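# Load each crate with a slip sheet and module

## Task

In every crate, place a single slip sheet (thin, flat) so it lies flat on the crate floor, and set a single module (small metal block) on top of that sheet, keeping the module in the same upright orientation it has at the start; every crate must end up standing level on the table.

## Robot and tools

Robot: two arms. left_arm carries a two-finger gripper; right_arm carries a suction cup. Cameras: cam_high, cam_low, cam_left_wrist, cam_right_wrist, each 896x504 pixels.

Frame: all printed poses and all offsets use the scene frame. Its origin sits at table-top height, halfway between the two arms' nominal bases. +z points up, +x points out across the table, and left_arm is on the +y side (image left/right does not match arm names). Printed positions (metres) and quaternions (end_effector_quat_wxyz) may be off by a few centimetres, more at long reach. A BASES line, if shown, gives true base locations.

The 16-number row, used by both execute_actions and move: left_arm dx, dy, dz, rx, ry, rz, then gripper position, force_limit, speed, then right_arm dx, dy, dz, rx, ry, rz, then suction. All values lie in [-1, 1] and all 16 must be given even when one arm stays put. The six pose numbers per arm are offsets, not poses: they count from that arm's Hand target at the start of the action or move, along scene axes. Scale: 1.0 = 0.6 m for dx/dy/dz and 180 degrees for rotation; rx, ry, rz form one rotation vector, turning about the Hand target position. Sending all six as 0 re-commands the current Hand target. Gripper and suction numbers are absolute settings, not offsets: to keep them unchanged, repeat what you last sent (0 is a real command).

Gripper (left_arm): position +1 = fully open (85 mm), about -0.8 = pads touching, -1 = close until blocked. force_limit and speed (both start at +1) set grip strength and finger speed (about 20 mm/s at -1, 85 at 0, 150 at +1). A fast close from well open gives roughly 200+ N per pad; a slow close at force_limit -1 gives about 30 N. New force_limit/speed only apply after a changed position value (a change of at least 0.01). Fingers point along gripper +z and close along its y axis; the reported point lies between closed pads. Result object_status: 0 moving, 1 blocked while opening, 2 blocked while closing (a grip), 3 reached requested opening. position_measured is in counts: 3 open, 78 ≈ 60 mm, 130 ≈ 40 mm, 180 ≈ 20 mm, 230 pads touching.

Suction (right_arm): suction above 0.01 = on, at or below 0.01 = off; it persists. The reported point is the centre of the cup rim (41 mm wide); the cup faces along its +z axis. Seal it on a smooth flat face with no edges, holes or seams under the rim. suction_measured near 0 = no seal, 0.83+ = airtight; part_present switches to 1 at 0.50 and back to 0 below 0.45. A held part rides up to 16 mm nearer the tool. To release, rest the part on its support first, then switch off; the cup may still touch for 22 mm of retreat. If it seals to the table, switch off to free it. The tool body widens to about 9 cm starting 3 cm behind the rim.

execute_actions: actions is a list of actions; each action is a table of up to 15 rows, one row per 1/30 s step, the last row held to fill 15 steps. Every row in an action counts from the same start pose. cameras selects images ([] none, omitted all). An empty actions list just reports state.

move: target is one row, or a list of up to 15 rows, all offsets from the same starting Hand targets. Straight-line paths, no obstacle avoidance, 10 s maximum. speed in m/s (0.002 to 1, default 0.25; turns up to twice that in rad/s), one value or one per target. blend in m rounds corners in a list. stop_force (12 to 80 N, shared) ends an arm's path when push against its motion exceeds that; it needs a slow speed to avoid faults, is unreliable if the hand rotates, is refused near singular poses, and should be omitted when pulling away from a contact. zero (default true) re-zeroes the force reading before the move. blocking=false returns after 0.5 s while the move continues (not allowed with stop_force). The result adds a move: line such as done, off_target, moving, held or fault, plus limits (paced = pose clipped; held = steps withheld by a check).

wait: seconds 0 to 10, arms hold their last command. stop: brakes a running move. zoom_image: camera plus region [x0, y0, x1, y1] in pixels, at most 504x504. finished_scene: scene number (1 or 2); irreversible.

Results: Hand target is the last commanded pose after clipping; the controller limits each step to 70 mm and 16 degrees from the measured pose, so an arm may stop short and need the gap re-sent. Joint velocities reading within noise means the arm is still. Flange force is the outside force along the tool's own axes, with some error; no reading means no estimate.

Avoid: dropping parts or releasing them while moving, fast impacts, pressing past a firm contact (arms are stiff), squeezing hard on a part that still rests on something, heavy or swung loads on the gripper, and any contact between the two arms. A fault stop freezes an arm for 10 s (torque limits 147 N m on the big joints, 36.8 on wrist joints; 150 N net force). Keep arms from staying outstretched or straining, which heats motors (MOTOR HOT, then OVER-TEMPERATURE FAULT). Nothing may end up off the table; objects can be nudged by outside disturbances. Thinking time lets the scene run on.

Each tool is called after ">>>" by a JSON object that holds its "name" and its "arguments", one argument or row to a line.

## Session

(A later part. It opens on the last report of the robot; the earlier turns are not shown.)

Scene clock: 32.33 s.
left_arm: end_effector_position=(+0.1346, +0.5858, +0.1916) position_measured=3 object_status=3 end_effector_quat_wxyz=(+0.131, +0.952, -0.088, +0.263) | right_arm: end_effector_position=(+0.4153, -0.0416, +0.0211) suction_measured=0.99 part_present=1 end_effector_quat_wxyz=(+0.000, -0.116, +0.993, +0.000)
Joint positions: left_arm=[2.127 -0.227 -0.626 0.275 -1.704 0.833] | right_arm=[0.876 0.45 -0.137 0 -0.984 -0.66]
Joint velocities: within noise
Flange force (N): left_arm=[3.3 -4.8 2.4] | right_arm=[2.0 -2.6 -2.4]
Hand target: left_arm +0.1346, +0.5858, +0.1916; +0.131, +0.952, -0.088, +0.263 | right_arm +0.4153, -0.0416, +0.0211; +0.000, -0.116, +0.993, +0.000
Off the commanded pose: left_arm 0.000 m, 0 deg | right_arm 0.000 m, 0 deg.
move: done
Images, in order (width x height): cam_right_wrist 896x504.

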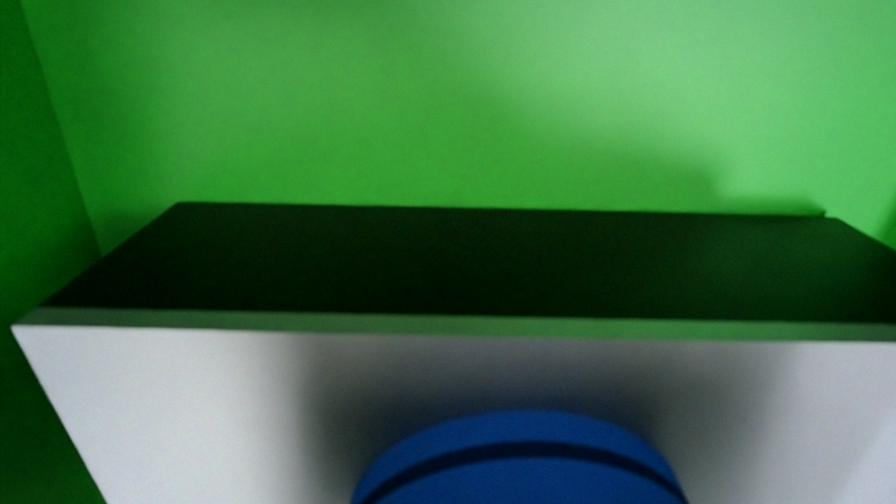

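>>> {"name": "move", "arguments": {
  "target": [
    [0,0,0,0,0,0,1,1,1,0,0,0.15,0,0,0,1],
    [0,0,0,0,0,0,1,1,1,0.275,-0.4,0.15,0,0,0,1]
  ],
  "speed": [0.12,0.3],
  "blend": [0.02,0],
  "cameras": ["cam_right_wrist","cam_high"]
}}

Scene clock: 35.17 s.
left_arm: end_effector_position=(+0.1346, +0.5858, +0.1916) position_measured=3 object_status=3 end_effector_quat_wxyz=(+0.131, +0.952, -0.088, +0.263) | right_arm: end_effector_position=(+0.5803, -0.2816, +0.1111) suction_measured=0.99 part_present=1 end_effector_quat_wxyz=(+0.000, -0.116, +0.993, +0.000)
Joint positions: left_arm=[2.127 -0.227 -0.626 0.275 -1.704 0.833] | right_arm=[0.356 0.482 0.146 0 -1.234 -0.14]
Joint velocities: within noise
Flange force (N): left_arm=[3.3 -4.9 2.8] | right_arm=[4.3 -1.1 -1.9]
Hand target: left_arm +0.1346, +0.5858, +0.1916; +0.131, +0.952, -0.088, +0.263 | right_arm +0.5803, -0.2816, +0.1111; +0.000, -0.116, +0.993, +0.000
Off the commanded pose: left_arm 0.000 m, 0 deg | right_arm 0.000 m, 0 deg.
move: done
Images, in order (width x height): cam_high 896x504, cam_right_wrist 896x504.

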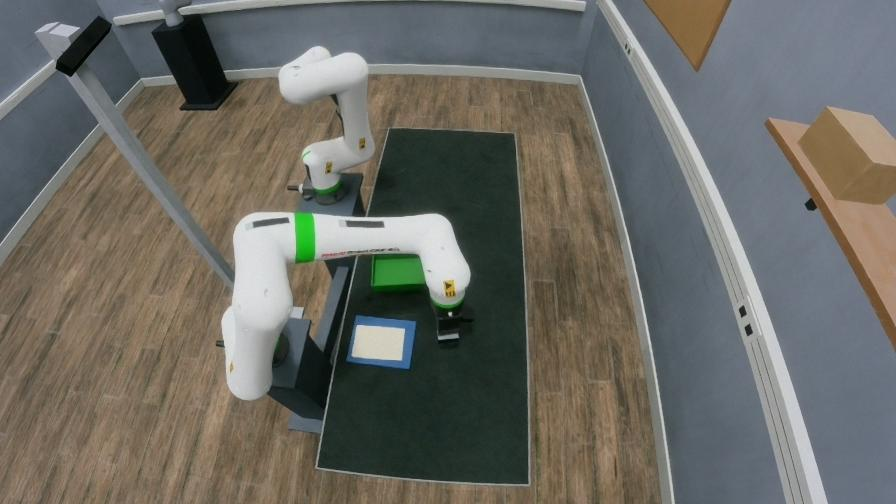

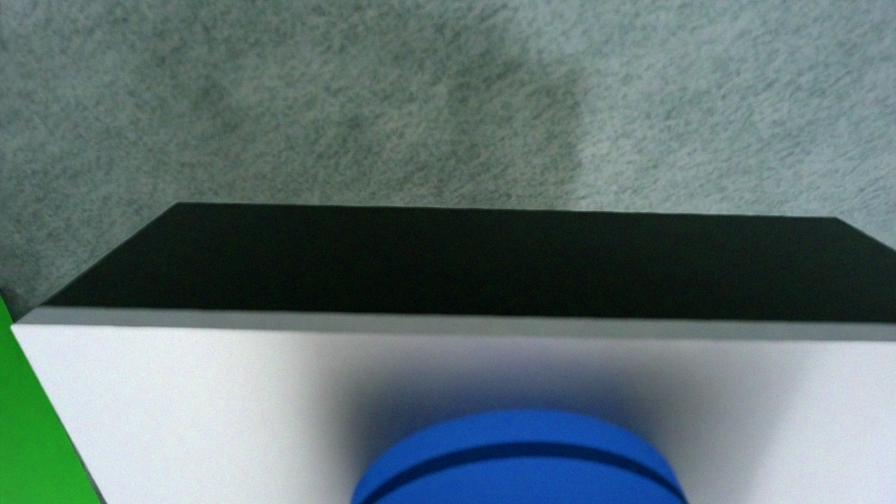

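>>> {"name": "move", "arguments": {
  "target": [0,0,0,0,0,0,1,1,1,0,0,-0.1417,0,0,0,1],
  "speed": 0.2,
  "cameras": []
}}

>>> {"name": "move", "arguments": {
  "target": [0,0,0,0,0,0,1,1,1,0,0,-0.05,0,0,0,1],
  "speed": 0.015,
  "stop_force": 12,
  "cameras": ["cam_right_wrist"]
}}

Scene clock: 36.37 s.
left_arm: end_effector_position=(+0.1346, +0.5858, +0.1916) position_measured=3 object_status=3 end_effector_quat_wxyz=(+0.131, +0.952, -0.088, +0.263) | right_arm: end_effector_position=(+0.5803, -0.2816, +0.0262) suction_measured=0.99 part_present=1 end_effector_quat_wxyz=(+0.000, -0.116, +0.993, +0.000)
Joint positions: left_arm=[2.127 -0.227 -0.626 0.275 -1.704 0.833] | right_arm=[0.356 0.568 0.059 -0.001 -1.062 -0.14]
Joint velocities: within noise
Flange force (N): left_arm=[4.4 -5.6 3.4] | right_arm=[3.2 -0.3 -2.5]
Hand target: left_arm +0.1346, +0.5858, +0.1916; +0.131, +0.952, -0.088, +0.263 | right_arm +0.5803, -0.2816, +0.0261; +0.000, -0.116, +0.993, +0.000
Off the commanded pose: left_arm 0.000 m, 0 deg | right_arm 0.000 m, 0 deg.
move: done
No camera images: "cameras" was empty.

Scene clock: 37.63 s.
left_arm: end_effector_position=(+0.1346, +0.5858, +0.1916) position_measured=3 object_status=3 end_effector_quat_wxyz=(+0.131, +0.952, -0.088, +0.263) | right_arm: end_effector_position=(+0.5803, -0.2816, +0.0163) suction_measured=0.99 part_present=1 end_effector_quat_wxyz=(+0.000, -0.116, +0.993, +0.000)
Joint positions: left_arm=[2.127 -0.227 -0.626 0.275 -1.704 0.833] | right_arm=[0.356 0.58 0.052 0 -1.043 -0.14]
Joint velocities: within noise
Flange force (N): left_arm=[2.7 -5.3 1.6] | right_arm=[15.4 2.1 -30.6]
Hand target: left_arm +0.1346, +0.5858, +0.1916; +0.131, +0.952, -0.088, +0.263 | right_arm +0.5803, -0.2816, +0.0163; +0.000, -0.116, +0.993, +0.000 (not the last commanded pose)
Off the commanded pose: left_arm 0.000 m, 0 deg | right_arm 0.020 m, 0 deg.
move: contact (right_arm)
Images, in order (width x height): cam_right_wrist 896x504.

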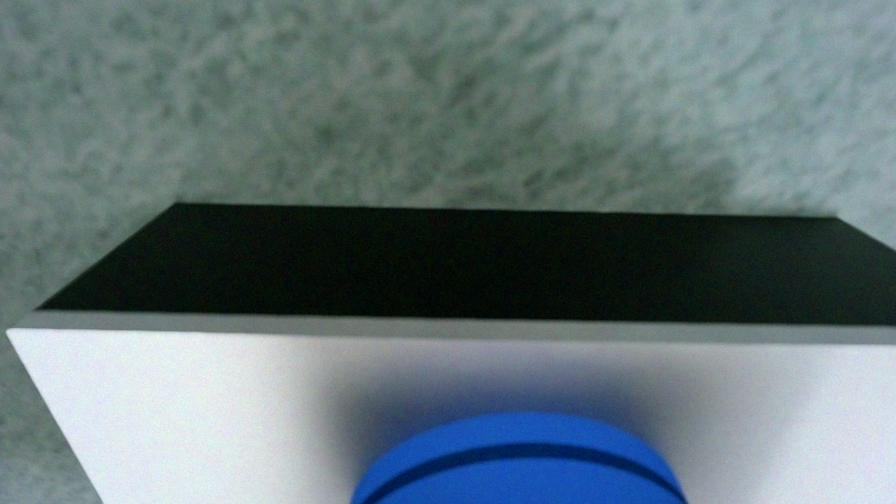

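>>> {"name": "execute_actions", "arguments": {
  "actions": [
    [[0,0,0,0,0,0,1,1,1,0,0,0,0,0,0,0]]
  ],
  "cameras": []
}}

Scene clock: 38.47 s.
left_arm: end_effector_position=(+0.1346, +0.5858, +0.1916) position_measured=3 object_status=3 end_effector_quat_wxyz=(+0.131, +0.952, -0.088, +0.263) | right_arm: end_effector_position=(+0.5803, -0.2816, +0.0163) suction_measured=0.00 part_present=0 end_effector_quat_wxyz=(+0.000, -0.116, +0.993, +0.000)
Joint positions: left_arm=[2.127 -0.227 -0.626 0.275 -1.704 0.833] | right_arm=[0.356 0.58 0.052 0 -1.043 -0.14]
Joint velocities: within noise
Flange force (N): left_arm=[3.4 -4.9 2.9] | right_arm=[20.0 5.4 -52.1]
Hand target: left_arm +0.1346, +0.5858, +0.1916; +0.131, +0.952, -0.088, +0.263 | right_arm +0.5803, -0.2816, +0.0163; +0.000, -0.116, +0.993, +0.000
Off the commanded pose: left_arm 0.000 m, 0 deg | right_arm 0.000 m, 0 deg.
Step readings (end_effector_position of left_arm | right_arm):
0: (+0.1346, +0.5858, +0.1916) | (+0.5803, -0.2816, +0.0163)
1: (+0.1346, +0.5858, +0.1916) | (+0.5803, -0.2816, +0.0163)
2: (+0.1346, +0.5858, +0.1916) | (+0.5803, -0.2816, +0.0163)
4: (+0.1346, +0.5858, +0.1916) | (+0.5803, -0.2816, +0.0163)
8: (+0.1346, +0.5858, +0.1916) | (+0.5803, -0.2816, +0.0163)
15: (+0.1346, +0.5858, +0.1916) | (+0.5803, -0.2816, +0.0163)
No camera images: "cameras" was empty.

>>> {"name": "move", "arguments": {
  "target": [
    [0,0,0,0,0,0,1,1,1,0,0,0.06,0,0,0,0],
    [0,0,0,0,0,0,1,1,1,-0.02,0.03,0.1895,0,0,0,0],
    [0,0,0,0,0,0,1,1,1,-0.4172,0.611,0.1895,0,0,0,0]
  ],
  "speed": [0.06,0.3,0.4],
  "blend": [0.01,0.04,0],
  "cameras": ["cam_right_wrist","cam_high"]
}}

>>> {"name": "zoom_image", "arguments": {
  "camera": "cam_right_wrist",
  "region": [200, 0, 704, 504]
}}

Scene clock: 41.57 s.
left_arm: end_effector_position=(+0.1346, +0.5858, +0.1916) position_measured=3 object_status=3 end_effector_quat_wxyz=(+0.131, +0.952, -0.088, +0.263) | right_arm: end_effector_position=(+0.3300, +0.0849, +0.1300) suction_measured=0.00 part_present=0 end_effector_quat_wxyz=(+0.000, -0.116, +0.993, +0.000)
Joint positions: left_arm=[2.127 -0.227 -0.626 0.275 -1.704 0.833] | right_arm=[1.128 0.399 0.073 0 -1.244 -0.913]
Joint velocities: within noise
Flange force (N): left_arm=[3.3 -5.1 3.0] | right_arm=[2.3 -5.7 -0.5]
Hand target: left_arm +0.1346, +0.5858, +0.1916; +0.131, +0.952, -0.088, +0.263 | right_arm +0.3300, +0.0850, +0.1300; +0.000, -0.116, +0.993, +0.000
Off the commanded pose: left_arm 0.000 m, 0 deg | right_arm 0.000 m, 0 deg.
move: done; limits=paced
Images, in order (width x height): cam_high 896x504, cam_right_wrist 896x504.

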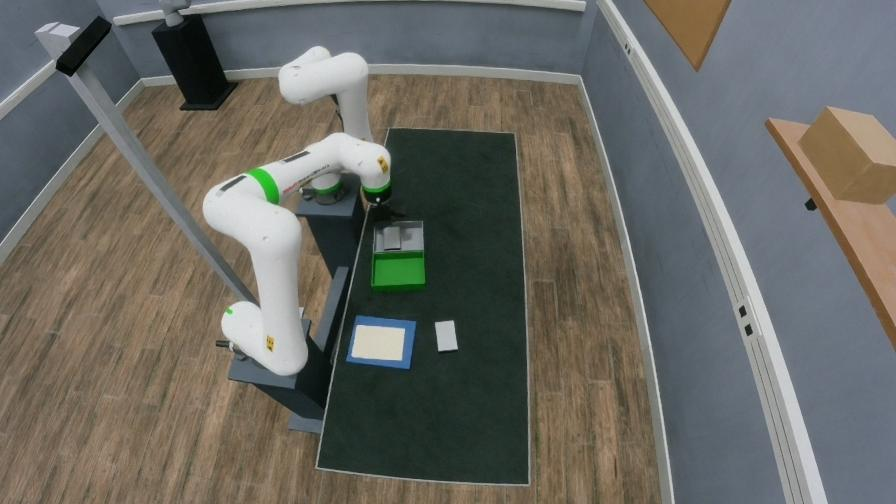

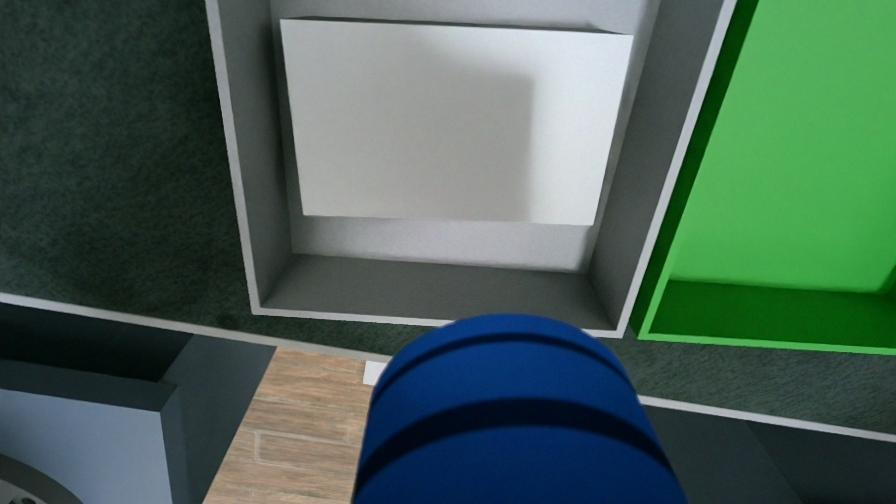

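Scaled by 1.000.

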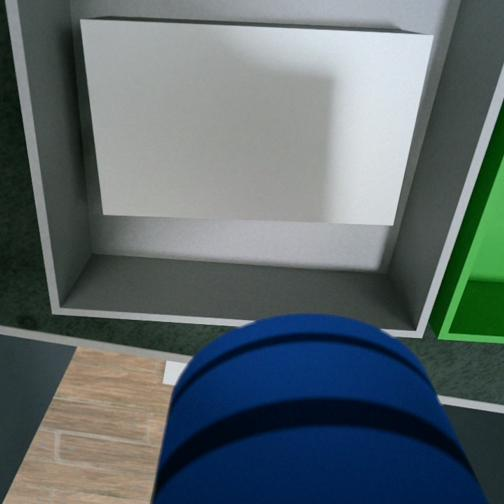

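>>> {"name": "move", "arguments": {
  "target": [0,0,0,0,0,0,1,1,1,0.031,0.0188,-0.1417,0,0,0,0],
  "speed": 0.2,
  "cameras": []
}}

>>> {"name": "move", "arguments": {
  "target": [0,0,0,0,0,0,1,1,1,0,0,-0.04,0,0,0,1],
  "speed": 0.02,
  "stop_force": 15,
  "cameras": ["cam_right_wrist"]
}}

Scene clock: 42.87 s.
left_arm: end_effector_position=(+0.1346, +0.5858, +0.1916) position_measured=3 object_status=3 end_effector_quat_wxyz=(+0.131, +0.952, -0.088, +0.263) | right_arm: end_effector_position=(+0.3486, +0.0962, +0.0450) suction_measured=0.00 part_present=0 end_effector_quat_wxyz=(+0.000, -0.116, +0.993, +0.000)
Joint positions: left_arm=[2.127 -0.227 -0.626 0.275 -1.704 0.833] | right_arm=[1.107 0.528 0.046 0 -1.089 -0.892]
Joint velocities: within noise
Flange force (N): left_arm=[3.2 -6.1 2.5] | right_arm=[0.4 -1.2 -3.5]
Hand target: left_arm +0.1346, +0.5858, +0.1916; +0.131, +0.952, -0.088, +0.263 | right_arm +0.3486, +0.0962, +0.0450; +0.000, -0.116, +0.993, +0.000
Off the commanded pose: left_arm 0.000 m, 0 deg | right_arm 0.000 m, 0 deg.
move: done
No camera images: "cameras" was empty.

Scene clock: 44.87 s.
left_arm: end_effector_position=(+0.1346, +0.5858, +0.1916) position_measured=3 object_status=3 end_effector_quat_wxyz=(+0.131, +0.952, -0.088, +0.263) | right_arm: end_effector_position=(+0.3486, +0.0962, +0.0210) suction_measured=0.99 part_present=1 end_effector_quat_wxyz=(+0.000, -0.116, +0.993, +0.000)
Joint positions: left_arm=[2.127 -0.227 -0.626 0.275 -1.704 0.833] | right_arm=[1.107 0.556 0.027 0 -1.041 -0.892]
Joint velocities: within noise
Flange force (N): left_arm=[3.3 -5.0 2.9] | right_arm=[2.5 -2.4 -2.4]
Hand target: left_arm +0.1346, +0.5858, +0.1916; +0.131, +0.952, -0.088, +0.263 | right_arm +0.3486, +0.0962, +0.0210; +0.000, -0.116, +0.993, +0.000
Off the commanded pose: left_arm 0.000 m, 0 deg | right_arm 0.000 m, 0 deg.
move: done
Images, in order (width x height): cam_right_wrist 896x504.

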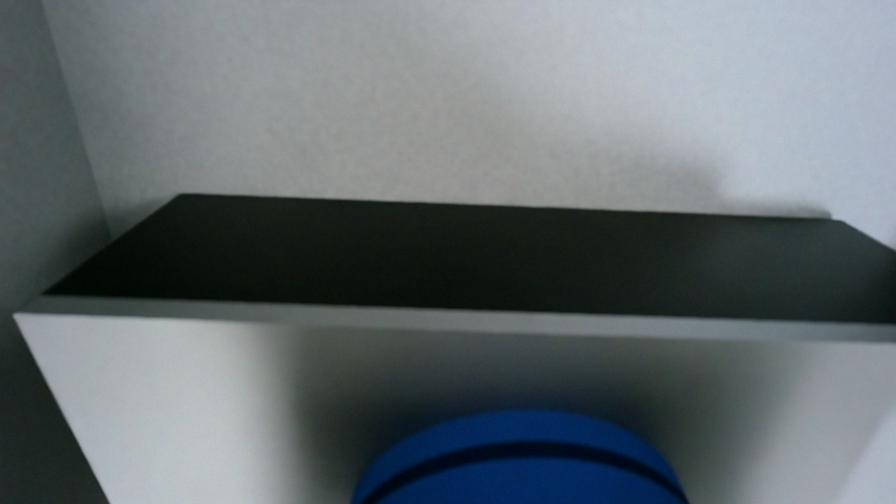

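>>> {"name": "move", "arguments": {
  "target": [
    [0,0,0,0,0,0,1,1,1,0,0,0.14,0,0,0,1],
    [0,0,0,0,0,0,1,1,1,0.3857,-0.4103,0.14,0,0,0,1],
    [0,0,0,0,0,0,1,1,1,0.3857,-0.4103,0.01,0,0,0,1]
  ],
  "speed": [0.12,0.3,0.15],
  "blend": [0.02,0.02,0],
  "cameras": []
}}

>>> {"name": "move", "arguments": {
  "target": [0,0,0,0,0,0,1,1,1,0,0,-0.05,0,0,0,1],
  "speed": 0.015,
  "stop_force": 12,
  "cameras": ["cam_right_wrist"]
}}

>>> {"name": "execute_actions", "arguments": {
  "actions": [
    [[0,0,0,0,0,0,1,1,1,0,0,0,0,0,0,0]]
  ],
  "cameras": []
}}

Scene clock: 48.10 s.
left_arm: end_effector_position=(+0.1346, +0.5858, +0.1916) position_measured=3 object_status=3 end_effector_quat_wxyz=(+0.131, +0.952, -0.088, +0.263) | right_arm: end_effector_position=(+0.5800, -0.1499, +0.0270) suction_measured=0.99 part_present=1 end_effector_quat_wxyz=(+0.000, -0.116, +0.993, +0.000)
Joint positions: left_arm=[2.127 -0.227 -0.626 0.275 -1.704 0.833] | right_arm=[0.548 0.642 0.181 0 -1.11 -0.332]
Joint velocities: within noise
Flange force (N): left_arm=[3.4 -5.1 3.2] | right_arm=[3.3 -1.1 -2.0]
Hand target: left_arm +0.1346, +0.5858, +0.1916; +0.131, +0.952, -0.088, +0.263 | right_arm +0.5800, -0.1499, +0.0270; +0.000, -0.116, +0.993, +0.000
Off the commanded pose: left_arm 0.000 m, 0 deg | right_arm 0.000 m, 0 deg.
move: done
No camera images: "cameras" was empty.

Scene clock: 49.43 s.
left_arm: end_effector_position=(+0.1346, +0.5858, +0.1916) position_measured=3 object_status=3 end_effector_quat_wxyz=(+0.131, +0.952, -0.088, +0.263) | right_arm: end_effector_position=(+0.5801, -0.1499, +0.0165) suction_measured=0.99 part_present=1 end_effector_quat_wxyz=(+0.000, -0.116, +0.993, +0.000)
Joint positions: left_arm=[2.127 -0.227 -0.626 0.275 -1.704 0.833] | right_arm=[0.548 0.654 0.173 0 -1.09 -0.332]
Joint velocities: within noise
Flange force (N): left_arm=[3.6 -4.6 2.8] | right_arm=[17.1 0.5 -31.8]
Hand target: left_arm +0.1346, +0.5858, +0.1916; +0.131, +0.952, -0.088, +0.263 | right_arm +0.5800, -0.1499, +0.0165; +0.000, -0.116, +0.993, +0.000 (not the last commanded pose)
Off the commanded pose: left_arm 0.000 m, 0 deg | right_arm 0.020 m, 0 deg.
move: contact (right_arm)
Images, in order (width x height): cam_right_wrist 896x504.

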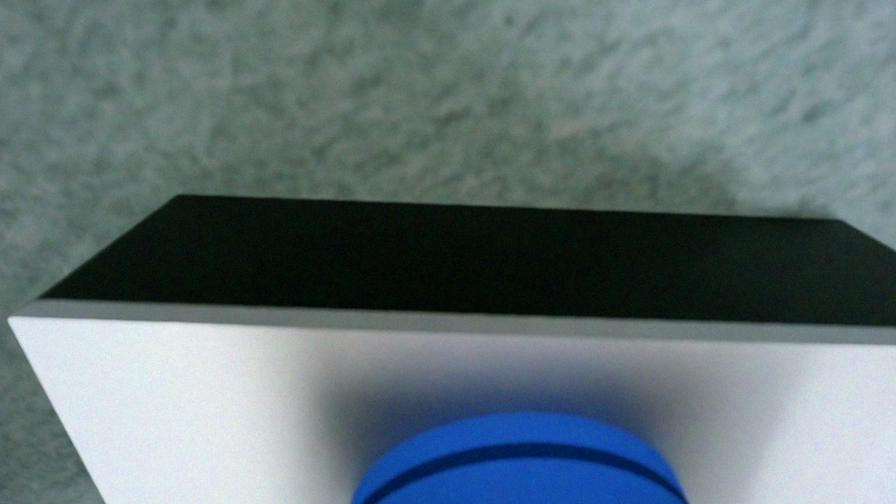

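Scene clock: 50.13 s.
left_arm: end_effector_position=(+0.1346, +0.5858, +0.1916) position_measured=3 object_status=3 end_effector_quat_wxyz=(+0.131, +0.952, -0.088, +0.263) | right_arm: end_effector_position=(+0.5801, -0.1499, +0.0165) suction_measured=0.00 part_present=0 end_effector_quat_wxyz=(+0.000, -0.116, +0.993, +0.000)
Joint positions: left_arm=[2.127 -0.227 -0.626 0.275 -1.704 0.833] | right_arm=[0.548 0.654 0.173 0 -1.09 -0.332]
Joint velocities: within noise
Flange force (N): left_arm=[3.8 -6.6 3.2] | right_arm=[21.9 1.2 -51.9]
Hand target: left_arm +0.1346, +0.5858, +0.1916; +0.131, +0.952, -0.088, +0.263 | right_arm +0.5800, -0.1499, +0.0165; +0.000, -0.116, +0.993, +0.000
Off the commanded pose: left_arm 0.000 m, 0 deg | right_arm 0.000 m, 0 deg.
Step readings (end_effector_position of left_arm | right_arm):
0: (+0.1346, +0.5858, +0.1916) | (+0.5801, -0.1499, +0.0165)
1: (+0.1346, +0.5858, +0.1916) | (+0.5801, -0.1499, +0.0165)
2: (+0.1346, +0.5858, +0.1916) | (+0.5801, -0.1499, +0.0165)
4: (+0.1346, +0.5858, +0.1916) | (+0.5801, -0.1499, +0.0165)
8: (+0.1346, +0.5858, +0.1916) | (+0.5801, -0.1499, +0.0165)
15: (+0.1346, +0.5858, +0.1916) | (+0.5801, -0.1499, +0.0165)
No camera images: "cameras" was empty.

>>> {"name": "move", "arguments": {
  "target": [
    [0,0,0,0,0,0,1,1,1,0,0,0.06,0,0,0,0],
    [0,0,0,0,0,0,1,1,1,-0.2667,0.3167,0.4725,0,0,0,0]
  ],
  "speed": [0.06,0.4],
  "blend": [0.01,0],
  "cameras": ["cam_right_wrist"]
}}

>>> {"name": "zoom_image", "arguments": {
  "camera": "cam_right_wrist",
  "region": [80, 20, 430, 370]
}}

>>> {"name": "zoom_image", "arguments": {
  "camera": "cam_right_wrist",
  "region": [380, 20, 730, 370]
}}

>>> {"name": "move", "arguments": {
  "target": [0,0,0,0,0,0,1,1,1,-0.1667,-0.0417,0,0,0,0.998,0],
  "speed": 0.8,
  "cameras": ["cam_right_wrist"]
}}

>>> {"name": "zoom_image", "arguments": {
  "camera": "cam_right_wrist",
  "region": [130, 20, 480, 370]
}}

>>> {"name": "zoom_image", "arguments": {
  "camera": "cam_right_wrist",
  "region": [380, 20, 730, 370]
}}

Scene clock: 52.93 s.
left_arm: end_effector_position=(+0.1346, +0.5858, +0.1916) position_measured=3 object_status=3 end_effector_quat_wxyz=(+0.131, +0.952, -0.088, +0.263) | right_arm: end_effector_position=(+0.4200, +0.0401, +0.2999) suction_measured=0.00 part_present=0 end_effector_quat_wxyz=(+0.000, -0.116, +0.993, +0.000)
Joint positions: left_arm=[2.127 -0.227 -0.626 0.275 -1.704 0.833] | right_arm=[0.955 0.416 0.498 0 -1.652 -0.74]
Joint velocities: within noise
Flange force (N): left_arm=[3.6 -5.0 3.0] | right_arm=[6.9 -5.1 0.3]
Hand target: left_arm +0.1346, +0.5858, +0.1916; +0.131, +0.952, -0.088, +0.263 | right_arm +0.4200, +0.0401, +0.3000; +0.000, -0.116, +0.993, +0.000
Off the commanded pose: left_arm 0.000 m, 0 deg | right_arm 0.000 m, 0 deg.
move: done; limits=paced
Images, in order (width x height): cam_right_wrist 896x504.

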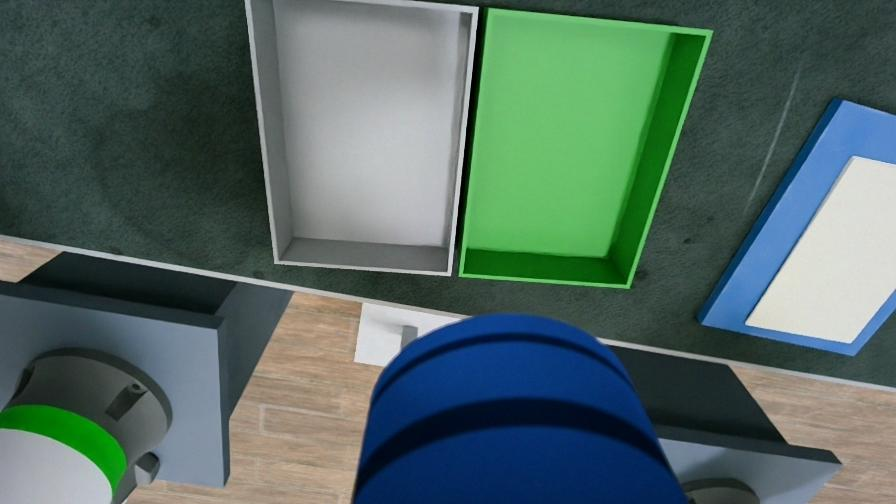

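Scaled by 1.440 from the camera's 896x504 image, which has a finer 1280x720 frame.

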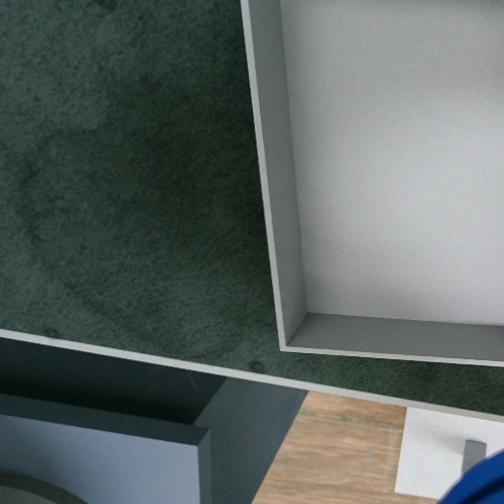

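Scaled by 1.440 from the camera's 896x504 image, which has a finer 1280x720 frame.

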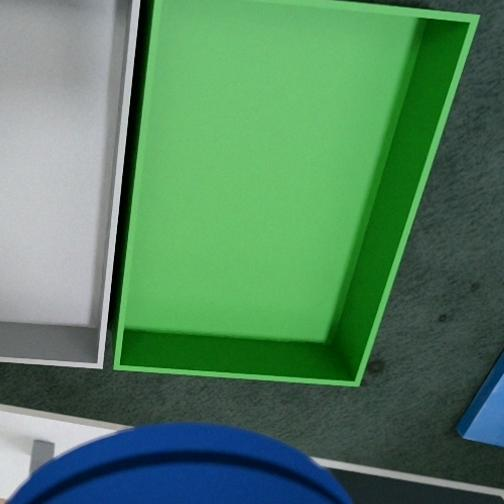

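Scene clock: 56.07 s.
left_arm: end_effector_position=(+0.1346, +0.5858, +0.1916) position_measured=3 object_status=3 end_effector_quat_wxyz=(+0.131, +0.952, -0.088, +0.263) | right_arm: end_effector_position=(+0.3200, +0.0151, +0.3000) suction_measured=0.00 part_present=0 end_effector_quat_wxyz=(+0.000, +0.994, +0.113, +0.000)
Joint positions: left_arm=[2.127 -0.227 -0.626 0.275 -1.704 0.833] | right_arm=[1.089 0.183 0.199 0 -1.587 2.261]
Joint velocities: within noise
Flange force (N): left_arm=[4.1 -4.7 3.4] | right_arm=[0.3 2.7 -2.6]
Hand target: left_arm +0.1346, +0.5858, +0.1916; +0.131, +0.952, -0.088, +0.263 | right_arm +0.3200, +0.0151, +0.3000; +0.000, +0.994, +0.113, +0.000
Off the commanded pose: left_arm 0.000 m, 0 deg | right_arm 0.000 m, 0 deg.
move: done; limits=paced
Images, in order (width x height): cam_right_wrist 896x504.

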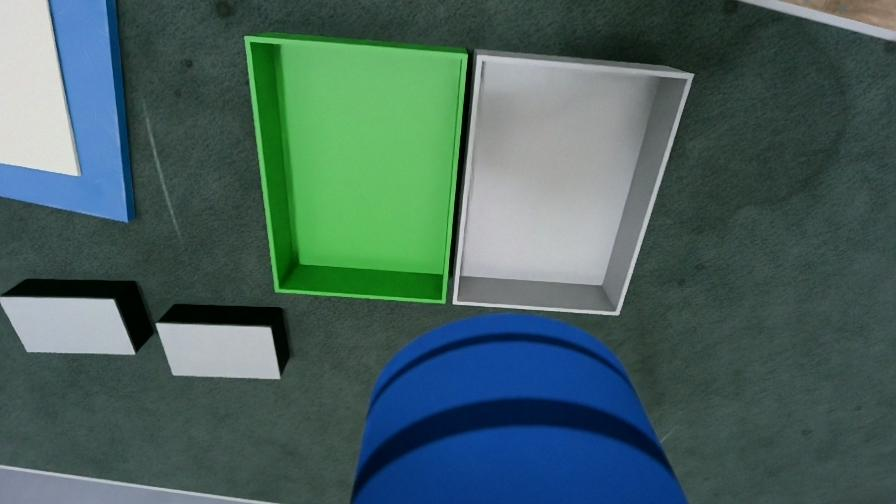

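Scaled by 1.440 from the camera's 896x504 image, which has a finer 1280x720 frame.

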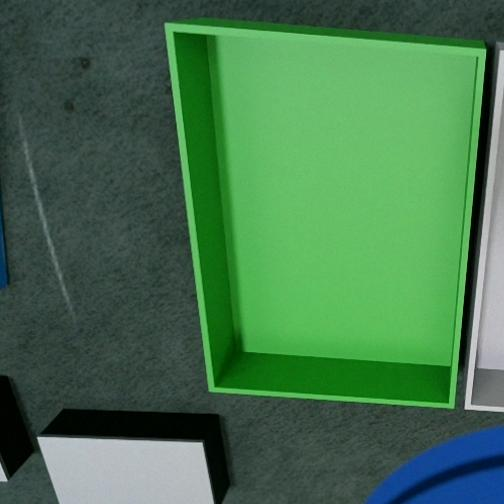

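Scaled by 1.440 from the camera's 896x504 image, which has a finer 1280x720 frame.

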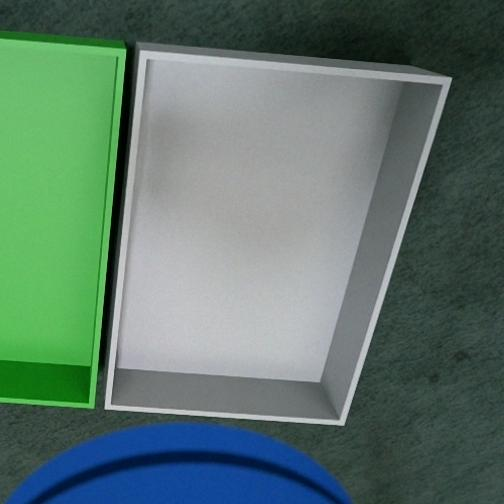

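>>> {"name": "move", "arguments": {
  "target": [0,0,0,0,0,0,1,1,1,0.0333,-0.555,-0.1667,0,0,-0.0683,0],
  "speed": 0.4,
  "cameras": ["cam_right_wrist"]
}}

>>> {"name": "zoom_image", "arguments": {
  "camera": "cam_right_wrist",
  "region": [340, 0, 580, 160]
}}

>>> {"name": "zoom_image", "arguments": {
  "camera": "cam_right_wrist",
  "region": [340, 160, 580, 320]
}}

Scene clock: 61.17 s.
left_arm: end_effector_position=(+0.1346, +0.5858, +0.1916) position_measured=3 object_status=3 end_effector_quat_wxyz=(+0.131, +0.952, -0.088, +0.263) | right_arm: end_effector_position=(+0.3400, -0.3179, +0.2000) suction_measured=0.00 part_present=0 end_effector_quat_wxyz=(+0.000, +1.000, +0.006, +0.000)
Joint positions: left_arm=[2.127 -0.227 -0.626 0.275 -1.704 0.833] | right_arm=[0.509 -0.188 -0.406 0 -1.353 2.627]
Joint velocities: within noise
Flange force (N): left_arm=[3.9 -5.0 2.9] | right_arm=[0.5 2.3 -2.5]
Hand target: left_arm +0.1346, +0.5858, +0.1916; +0.131, +0.952, -0.088, +0.263 | right_arm +0.3400, -0.3179, +0.1999; +0.000, +1.000, +0.006, +0.000
Off the commanded pose: left_arm 0.000 m, 0 deg | right_arm 0.000 m, 0 deg.
move: done; limits=paced
Images, in order (width x height): cam_right_wrist 896x504.

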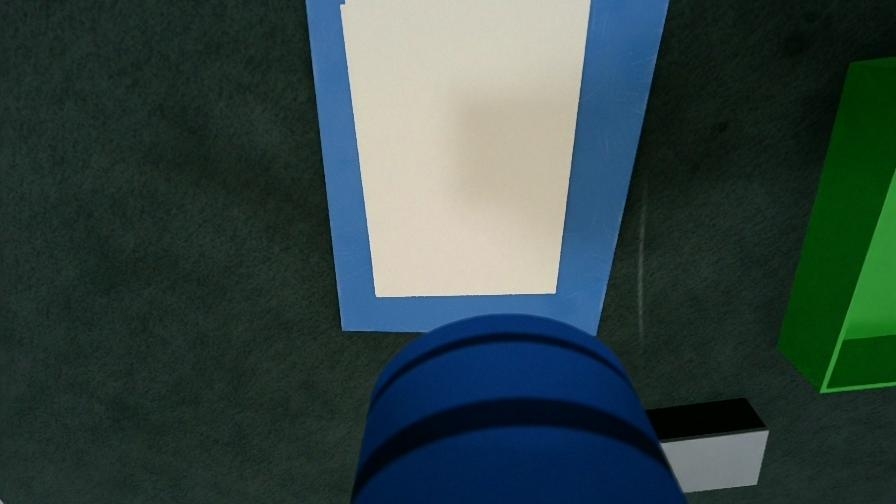

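Scaled by 2.100 from the camera's 896x504 image, which has a finer 1280x720 frame.

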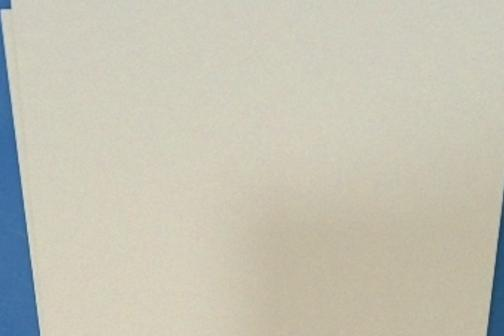

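Scaled by 2.100 from the camera's 896x504 image, which has a finer 1280x720 frame.

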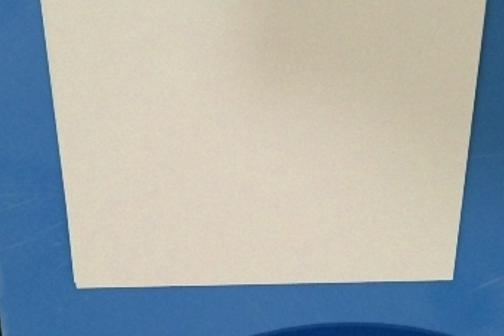

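>>> {"name": "move", "arguments": {
  "target": [0,0,0,0,0,0,1,1,1,0.06,0.0015,-0.3,0,0,0.005,0],
  "speed": 0.25,
  "cameras": ["cam_right_wrist"]
}}

>>> {"name": "move", "arguments": {
  "target": [0,0,0,0,0,0,1,1,1,0,0,-0.05,0,0,0,1],
  "speed": 0.015,
  "stop_force": 12,
  "cameras": ["cam_right_wrist"]
}}

Scene clock: 63.37 s.
left_arm: end_effector_position=(+0.1346, +0.5858, +0.1916) position_measured=3 object_status=3 end_effector_quat_wxyz=(+0.131, +0.952, -0.088, +0.263) | right_arm: end_effector_position=(+0.3760, -0.3170, +0.0200) suction_measured=0.00 part_present=0 end_effector_quat_wxyz=(+0.000, +1.000, +0.014, +0.000)
Joint positions: left_arm=[2.127 -0.227 -0.626 0.275 -1.704 0.833] | right_arm=[0.463 0.127 -0.572 0 -0.872 2.688]
Joint velocities: within noise
Flange force (N): left_arm=[3.3 -5.5 3.0] | right_arm=[1.5 2.1 -2.3]
Hand target: left_arm +0.1346, +0.5858, +0.1916; +0.131, +0.952, -0.088, +0.263 | right_arm +0.3760, -0.3170, +0.0199; +0.000, +1.000, +0.014, +0.000
Off the commanded pose: left_arm 0.000 m, 0 deg | right_arm 0.000 m, 0 deg.
move: done
Images, in order (width x height): cam_right_wrist 896x504.

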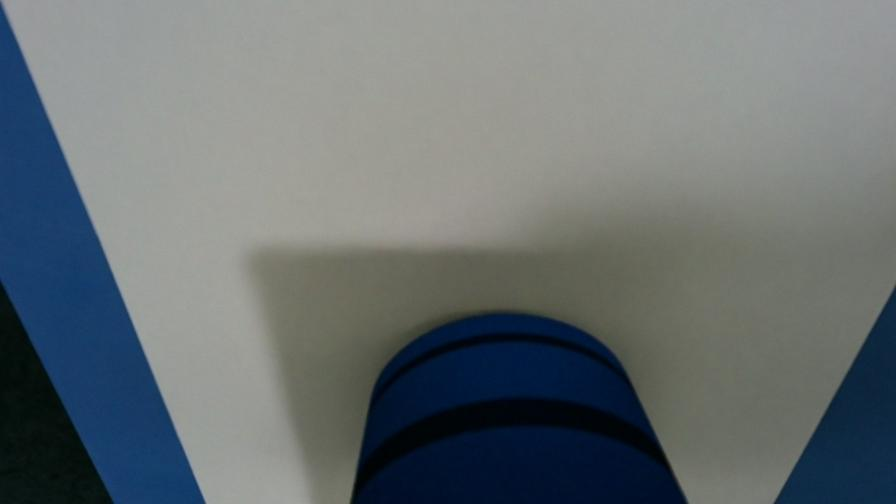

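Scene clock: 65.43 s.
left_arm: end_effector_position=(+0.1346, +0.5858, +0.1916) position_measured=3 object_status=3 end_effector_quat_wxyz=(+0.131, +0.952, -0.088, +0.263) | right_arm: end_effector_position=(+0.3760, -0.3170, -0.0015) suction_measured=0.94 part_present=1 end_effector_quat_wxyz=(+0.000, +1.000, +0.014, +0.000)
Joint positions: left_arm=[2.127 -0.227 -0.626 0.275 -1.704 0.833] | right_arm=[0.463 0.169 -0.589 0.001 -0.813 2.688]
Joint velocities: within noise
Flange force (N): left_arm=[3.8 -5.0 3.0] | right_arm=[-11.6 1.5 -40.1]
Hand target: left_arm +0.1346, +0.5858, +0.1916; +0.131, +0.952, -0.088, +0.263 | right_arm +0.3760, -0.3170, -0.0015; +0.000, +1.000, +0.014, +0.000 (not the last commanded pose)
Off the commanded pose: left_arm 0.000 m, 0 deg | right_arm 0.009 m, 0 deg.
move: contact (right_arm)
Images, in order (width x height): cam_right_wrist 896x504.

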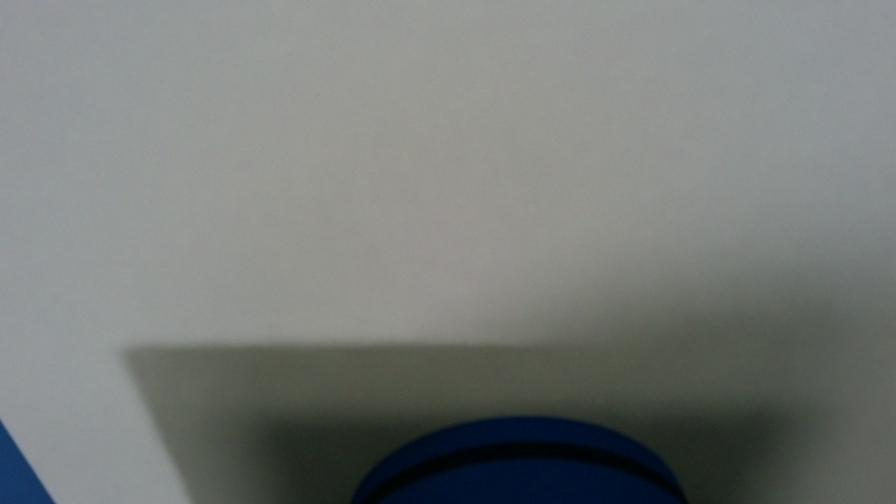

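>>> {"name": "move", "arguments": {
  "target": [0,0,0,0,0,0,1,1,1,0,0,0.2,0,0,0,1],
  "speed": 0.06,
  "cameras": ["cam_right_wrist","cam_low"]
}}

>>> {"name": "zoom_image", "arguments": {
  "camera": "cam_low",
  "region": [420, 210, 580, 300]
}}

Scene clock: 68.00 s.
left_arm: end_effector_position=(+0.1346, +0.5858, +0.1916) position_measured=3 object_status=3 end_effector_quat_wxyz=(+0.131, +0.952, -0.088, +0.263) | right_arm: end_effector_position=(+0.3760, -0.3170, +0.1185) suction_measured=0.94 part_present=1 end_effector_quat_wxyz=(+0.000, +1.000, +0.014, +0.000)
Joint positions: left_arm=[2.127 -0.227 -0.626 0.275 -1.704 0.833] | right_arm=[0.463 -0.021 -0.457 0 -1.135 2.688]
Joint velocities: within noise
Flange force (N): left_arm=[3.8 -5.1 2.8] | right_arm=[-2.3 1.6 -0.4]
Hand target: left_arm +0.1346, +0.5858, +0.1916; +0.131, +0.952, -0.088, +0.263 | right_arm +0.3760, -0.3170, +0.1185; +0.000, +1.000, +0.014, +0.000
Off the commanded pose: left_arm 0.000 m, 0 deg | right_arm 0.000 m, 0 deg.
move: done
Images, in order (width x height): cam_low 896x504, cam_right_wrist 896x504.

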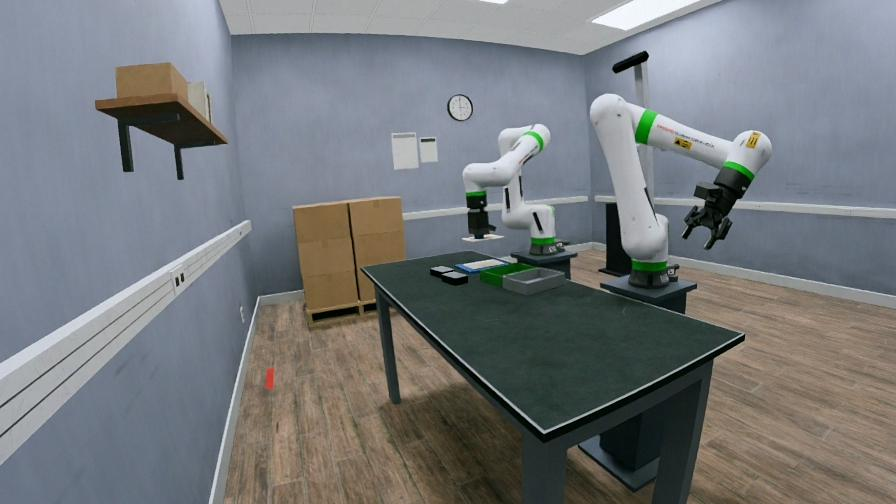

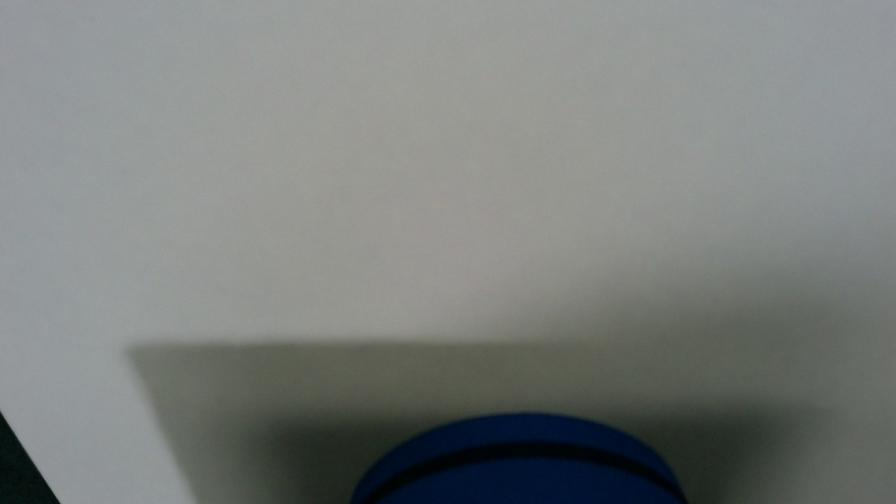

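Scaled by 3.150 from the camera's 896x504 image, which has a finer 1280x720 frame.

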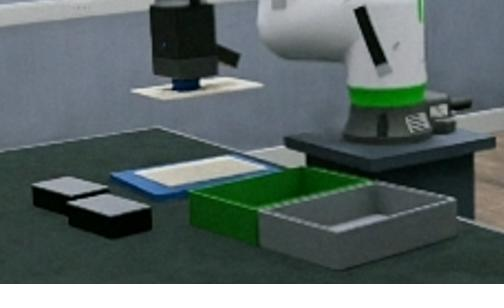

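>>> {"name": "move", "arguments": {
  "target": [
    [0,0,0,0,0,0,1,1,1,0.0558,0.4602,0,0,0,0.0411,1],
    [0,0,0,0,0,0,1,1,1,0.0558,0.4602,-0.1217,0,0,0.0411,1]
  ],
  "speed": [0.25,0.15],
  "cameras": ["cam_right_wrist","cam_high","cam_low"]
}}

>>> {"name": "zoom_image", "arguments": {
  "camera": "cam_low",
  "region": [420, 210, 580, 300]
}}

>>> {"name": "zoom_image", "arguments": {
  "camera": "cam_high",
  "region": [330, 200, 470, 380]
}}

Scene clock: 70.80 s.
left_arm: end_effector_position=(+0.1346, +0.5858, +0.1916) position_measured=3 object_status=3 end_effector_quat_wxyz=(+0.131, +0.952, -0.088, +0.263) | right_arm: end_effector_position=(+0.4095, -0.0409, +0.0456) suction_measured=0.94 part_present=1 end_effector_quat_wxyz=(+0.000, +0.997, +0.078, +0.000)
Joint positions: left_arm=[2.127 -0.227 -0.626 0.275 -1.704 0.833] | right_arm=[0.885 0.409 -0.13 0 -1.032 2.396]
Joint velocities: within noise
Flange force (N): left_arm=[3.8 -3.5 3.2] | right_arm=[-2.8 2.7 -4.8]
Hand target: left_arm +0.1346, +0.5858, +0.1916; +0.131, +0.952, -0.088, +0.263 | right_arm +0.4095, -0.0409, +0.0455; +0.000, +0.997, +0.078, +0.000
Off the commanded pose: left_arm 0.000 m, 0 deg | right_arm 0.000 m, 0 deg.
move: done
Images, in order (width x height): cam_high 896x504, cam_low 896x504, cam_right_wrist 896x504.

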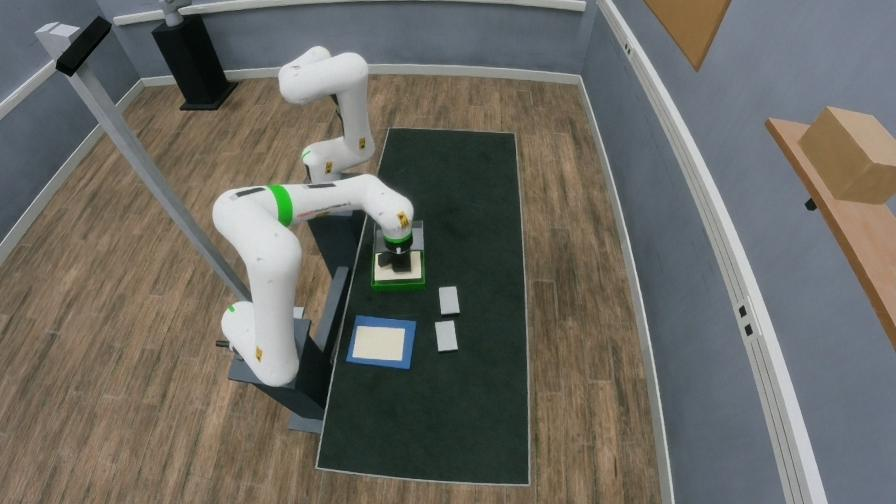

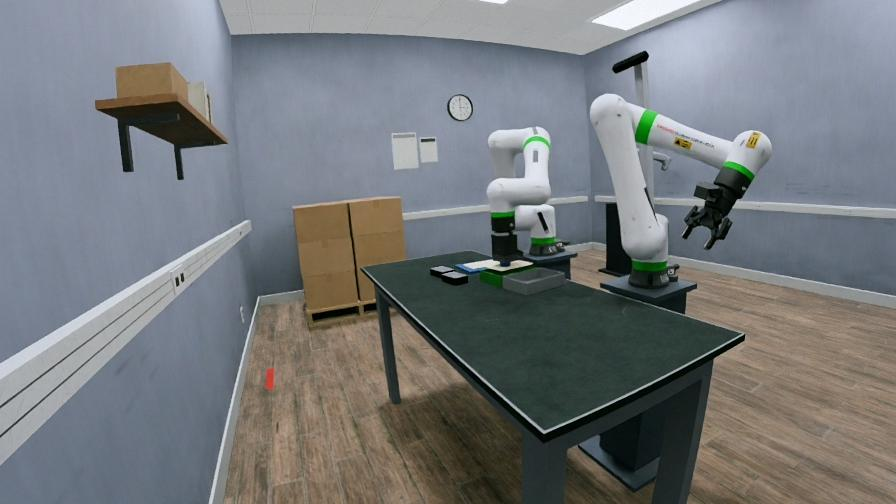

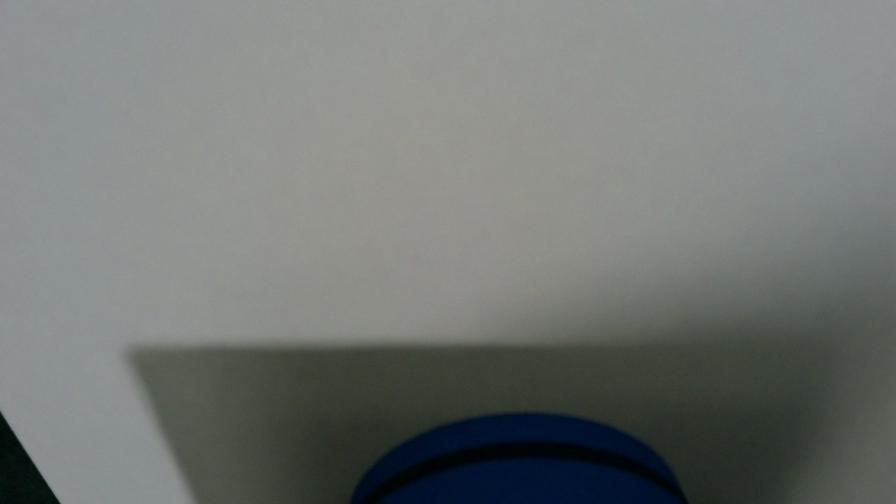

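Scaled by 3.150 from the camera's 896x504 image, which has a finer 1280x720 frame.

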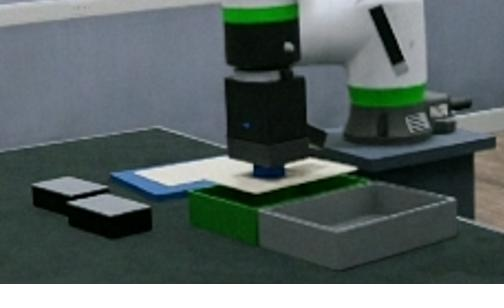

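Scaled by 2.800 from the camera's 896x504 image, which has a finer 1280x720 frame.

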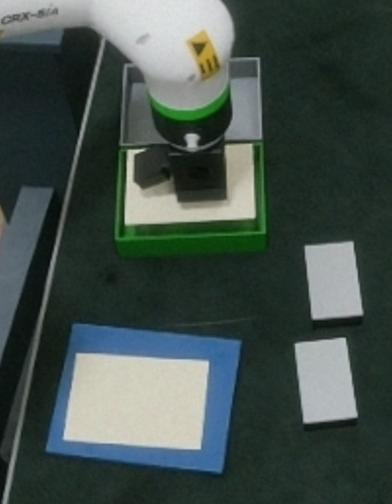

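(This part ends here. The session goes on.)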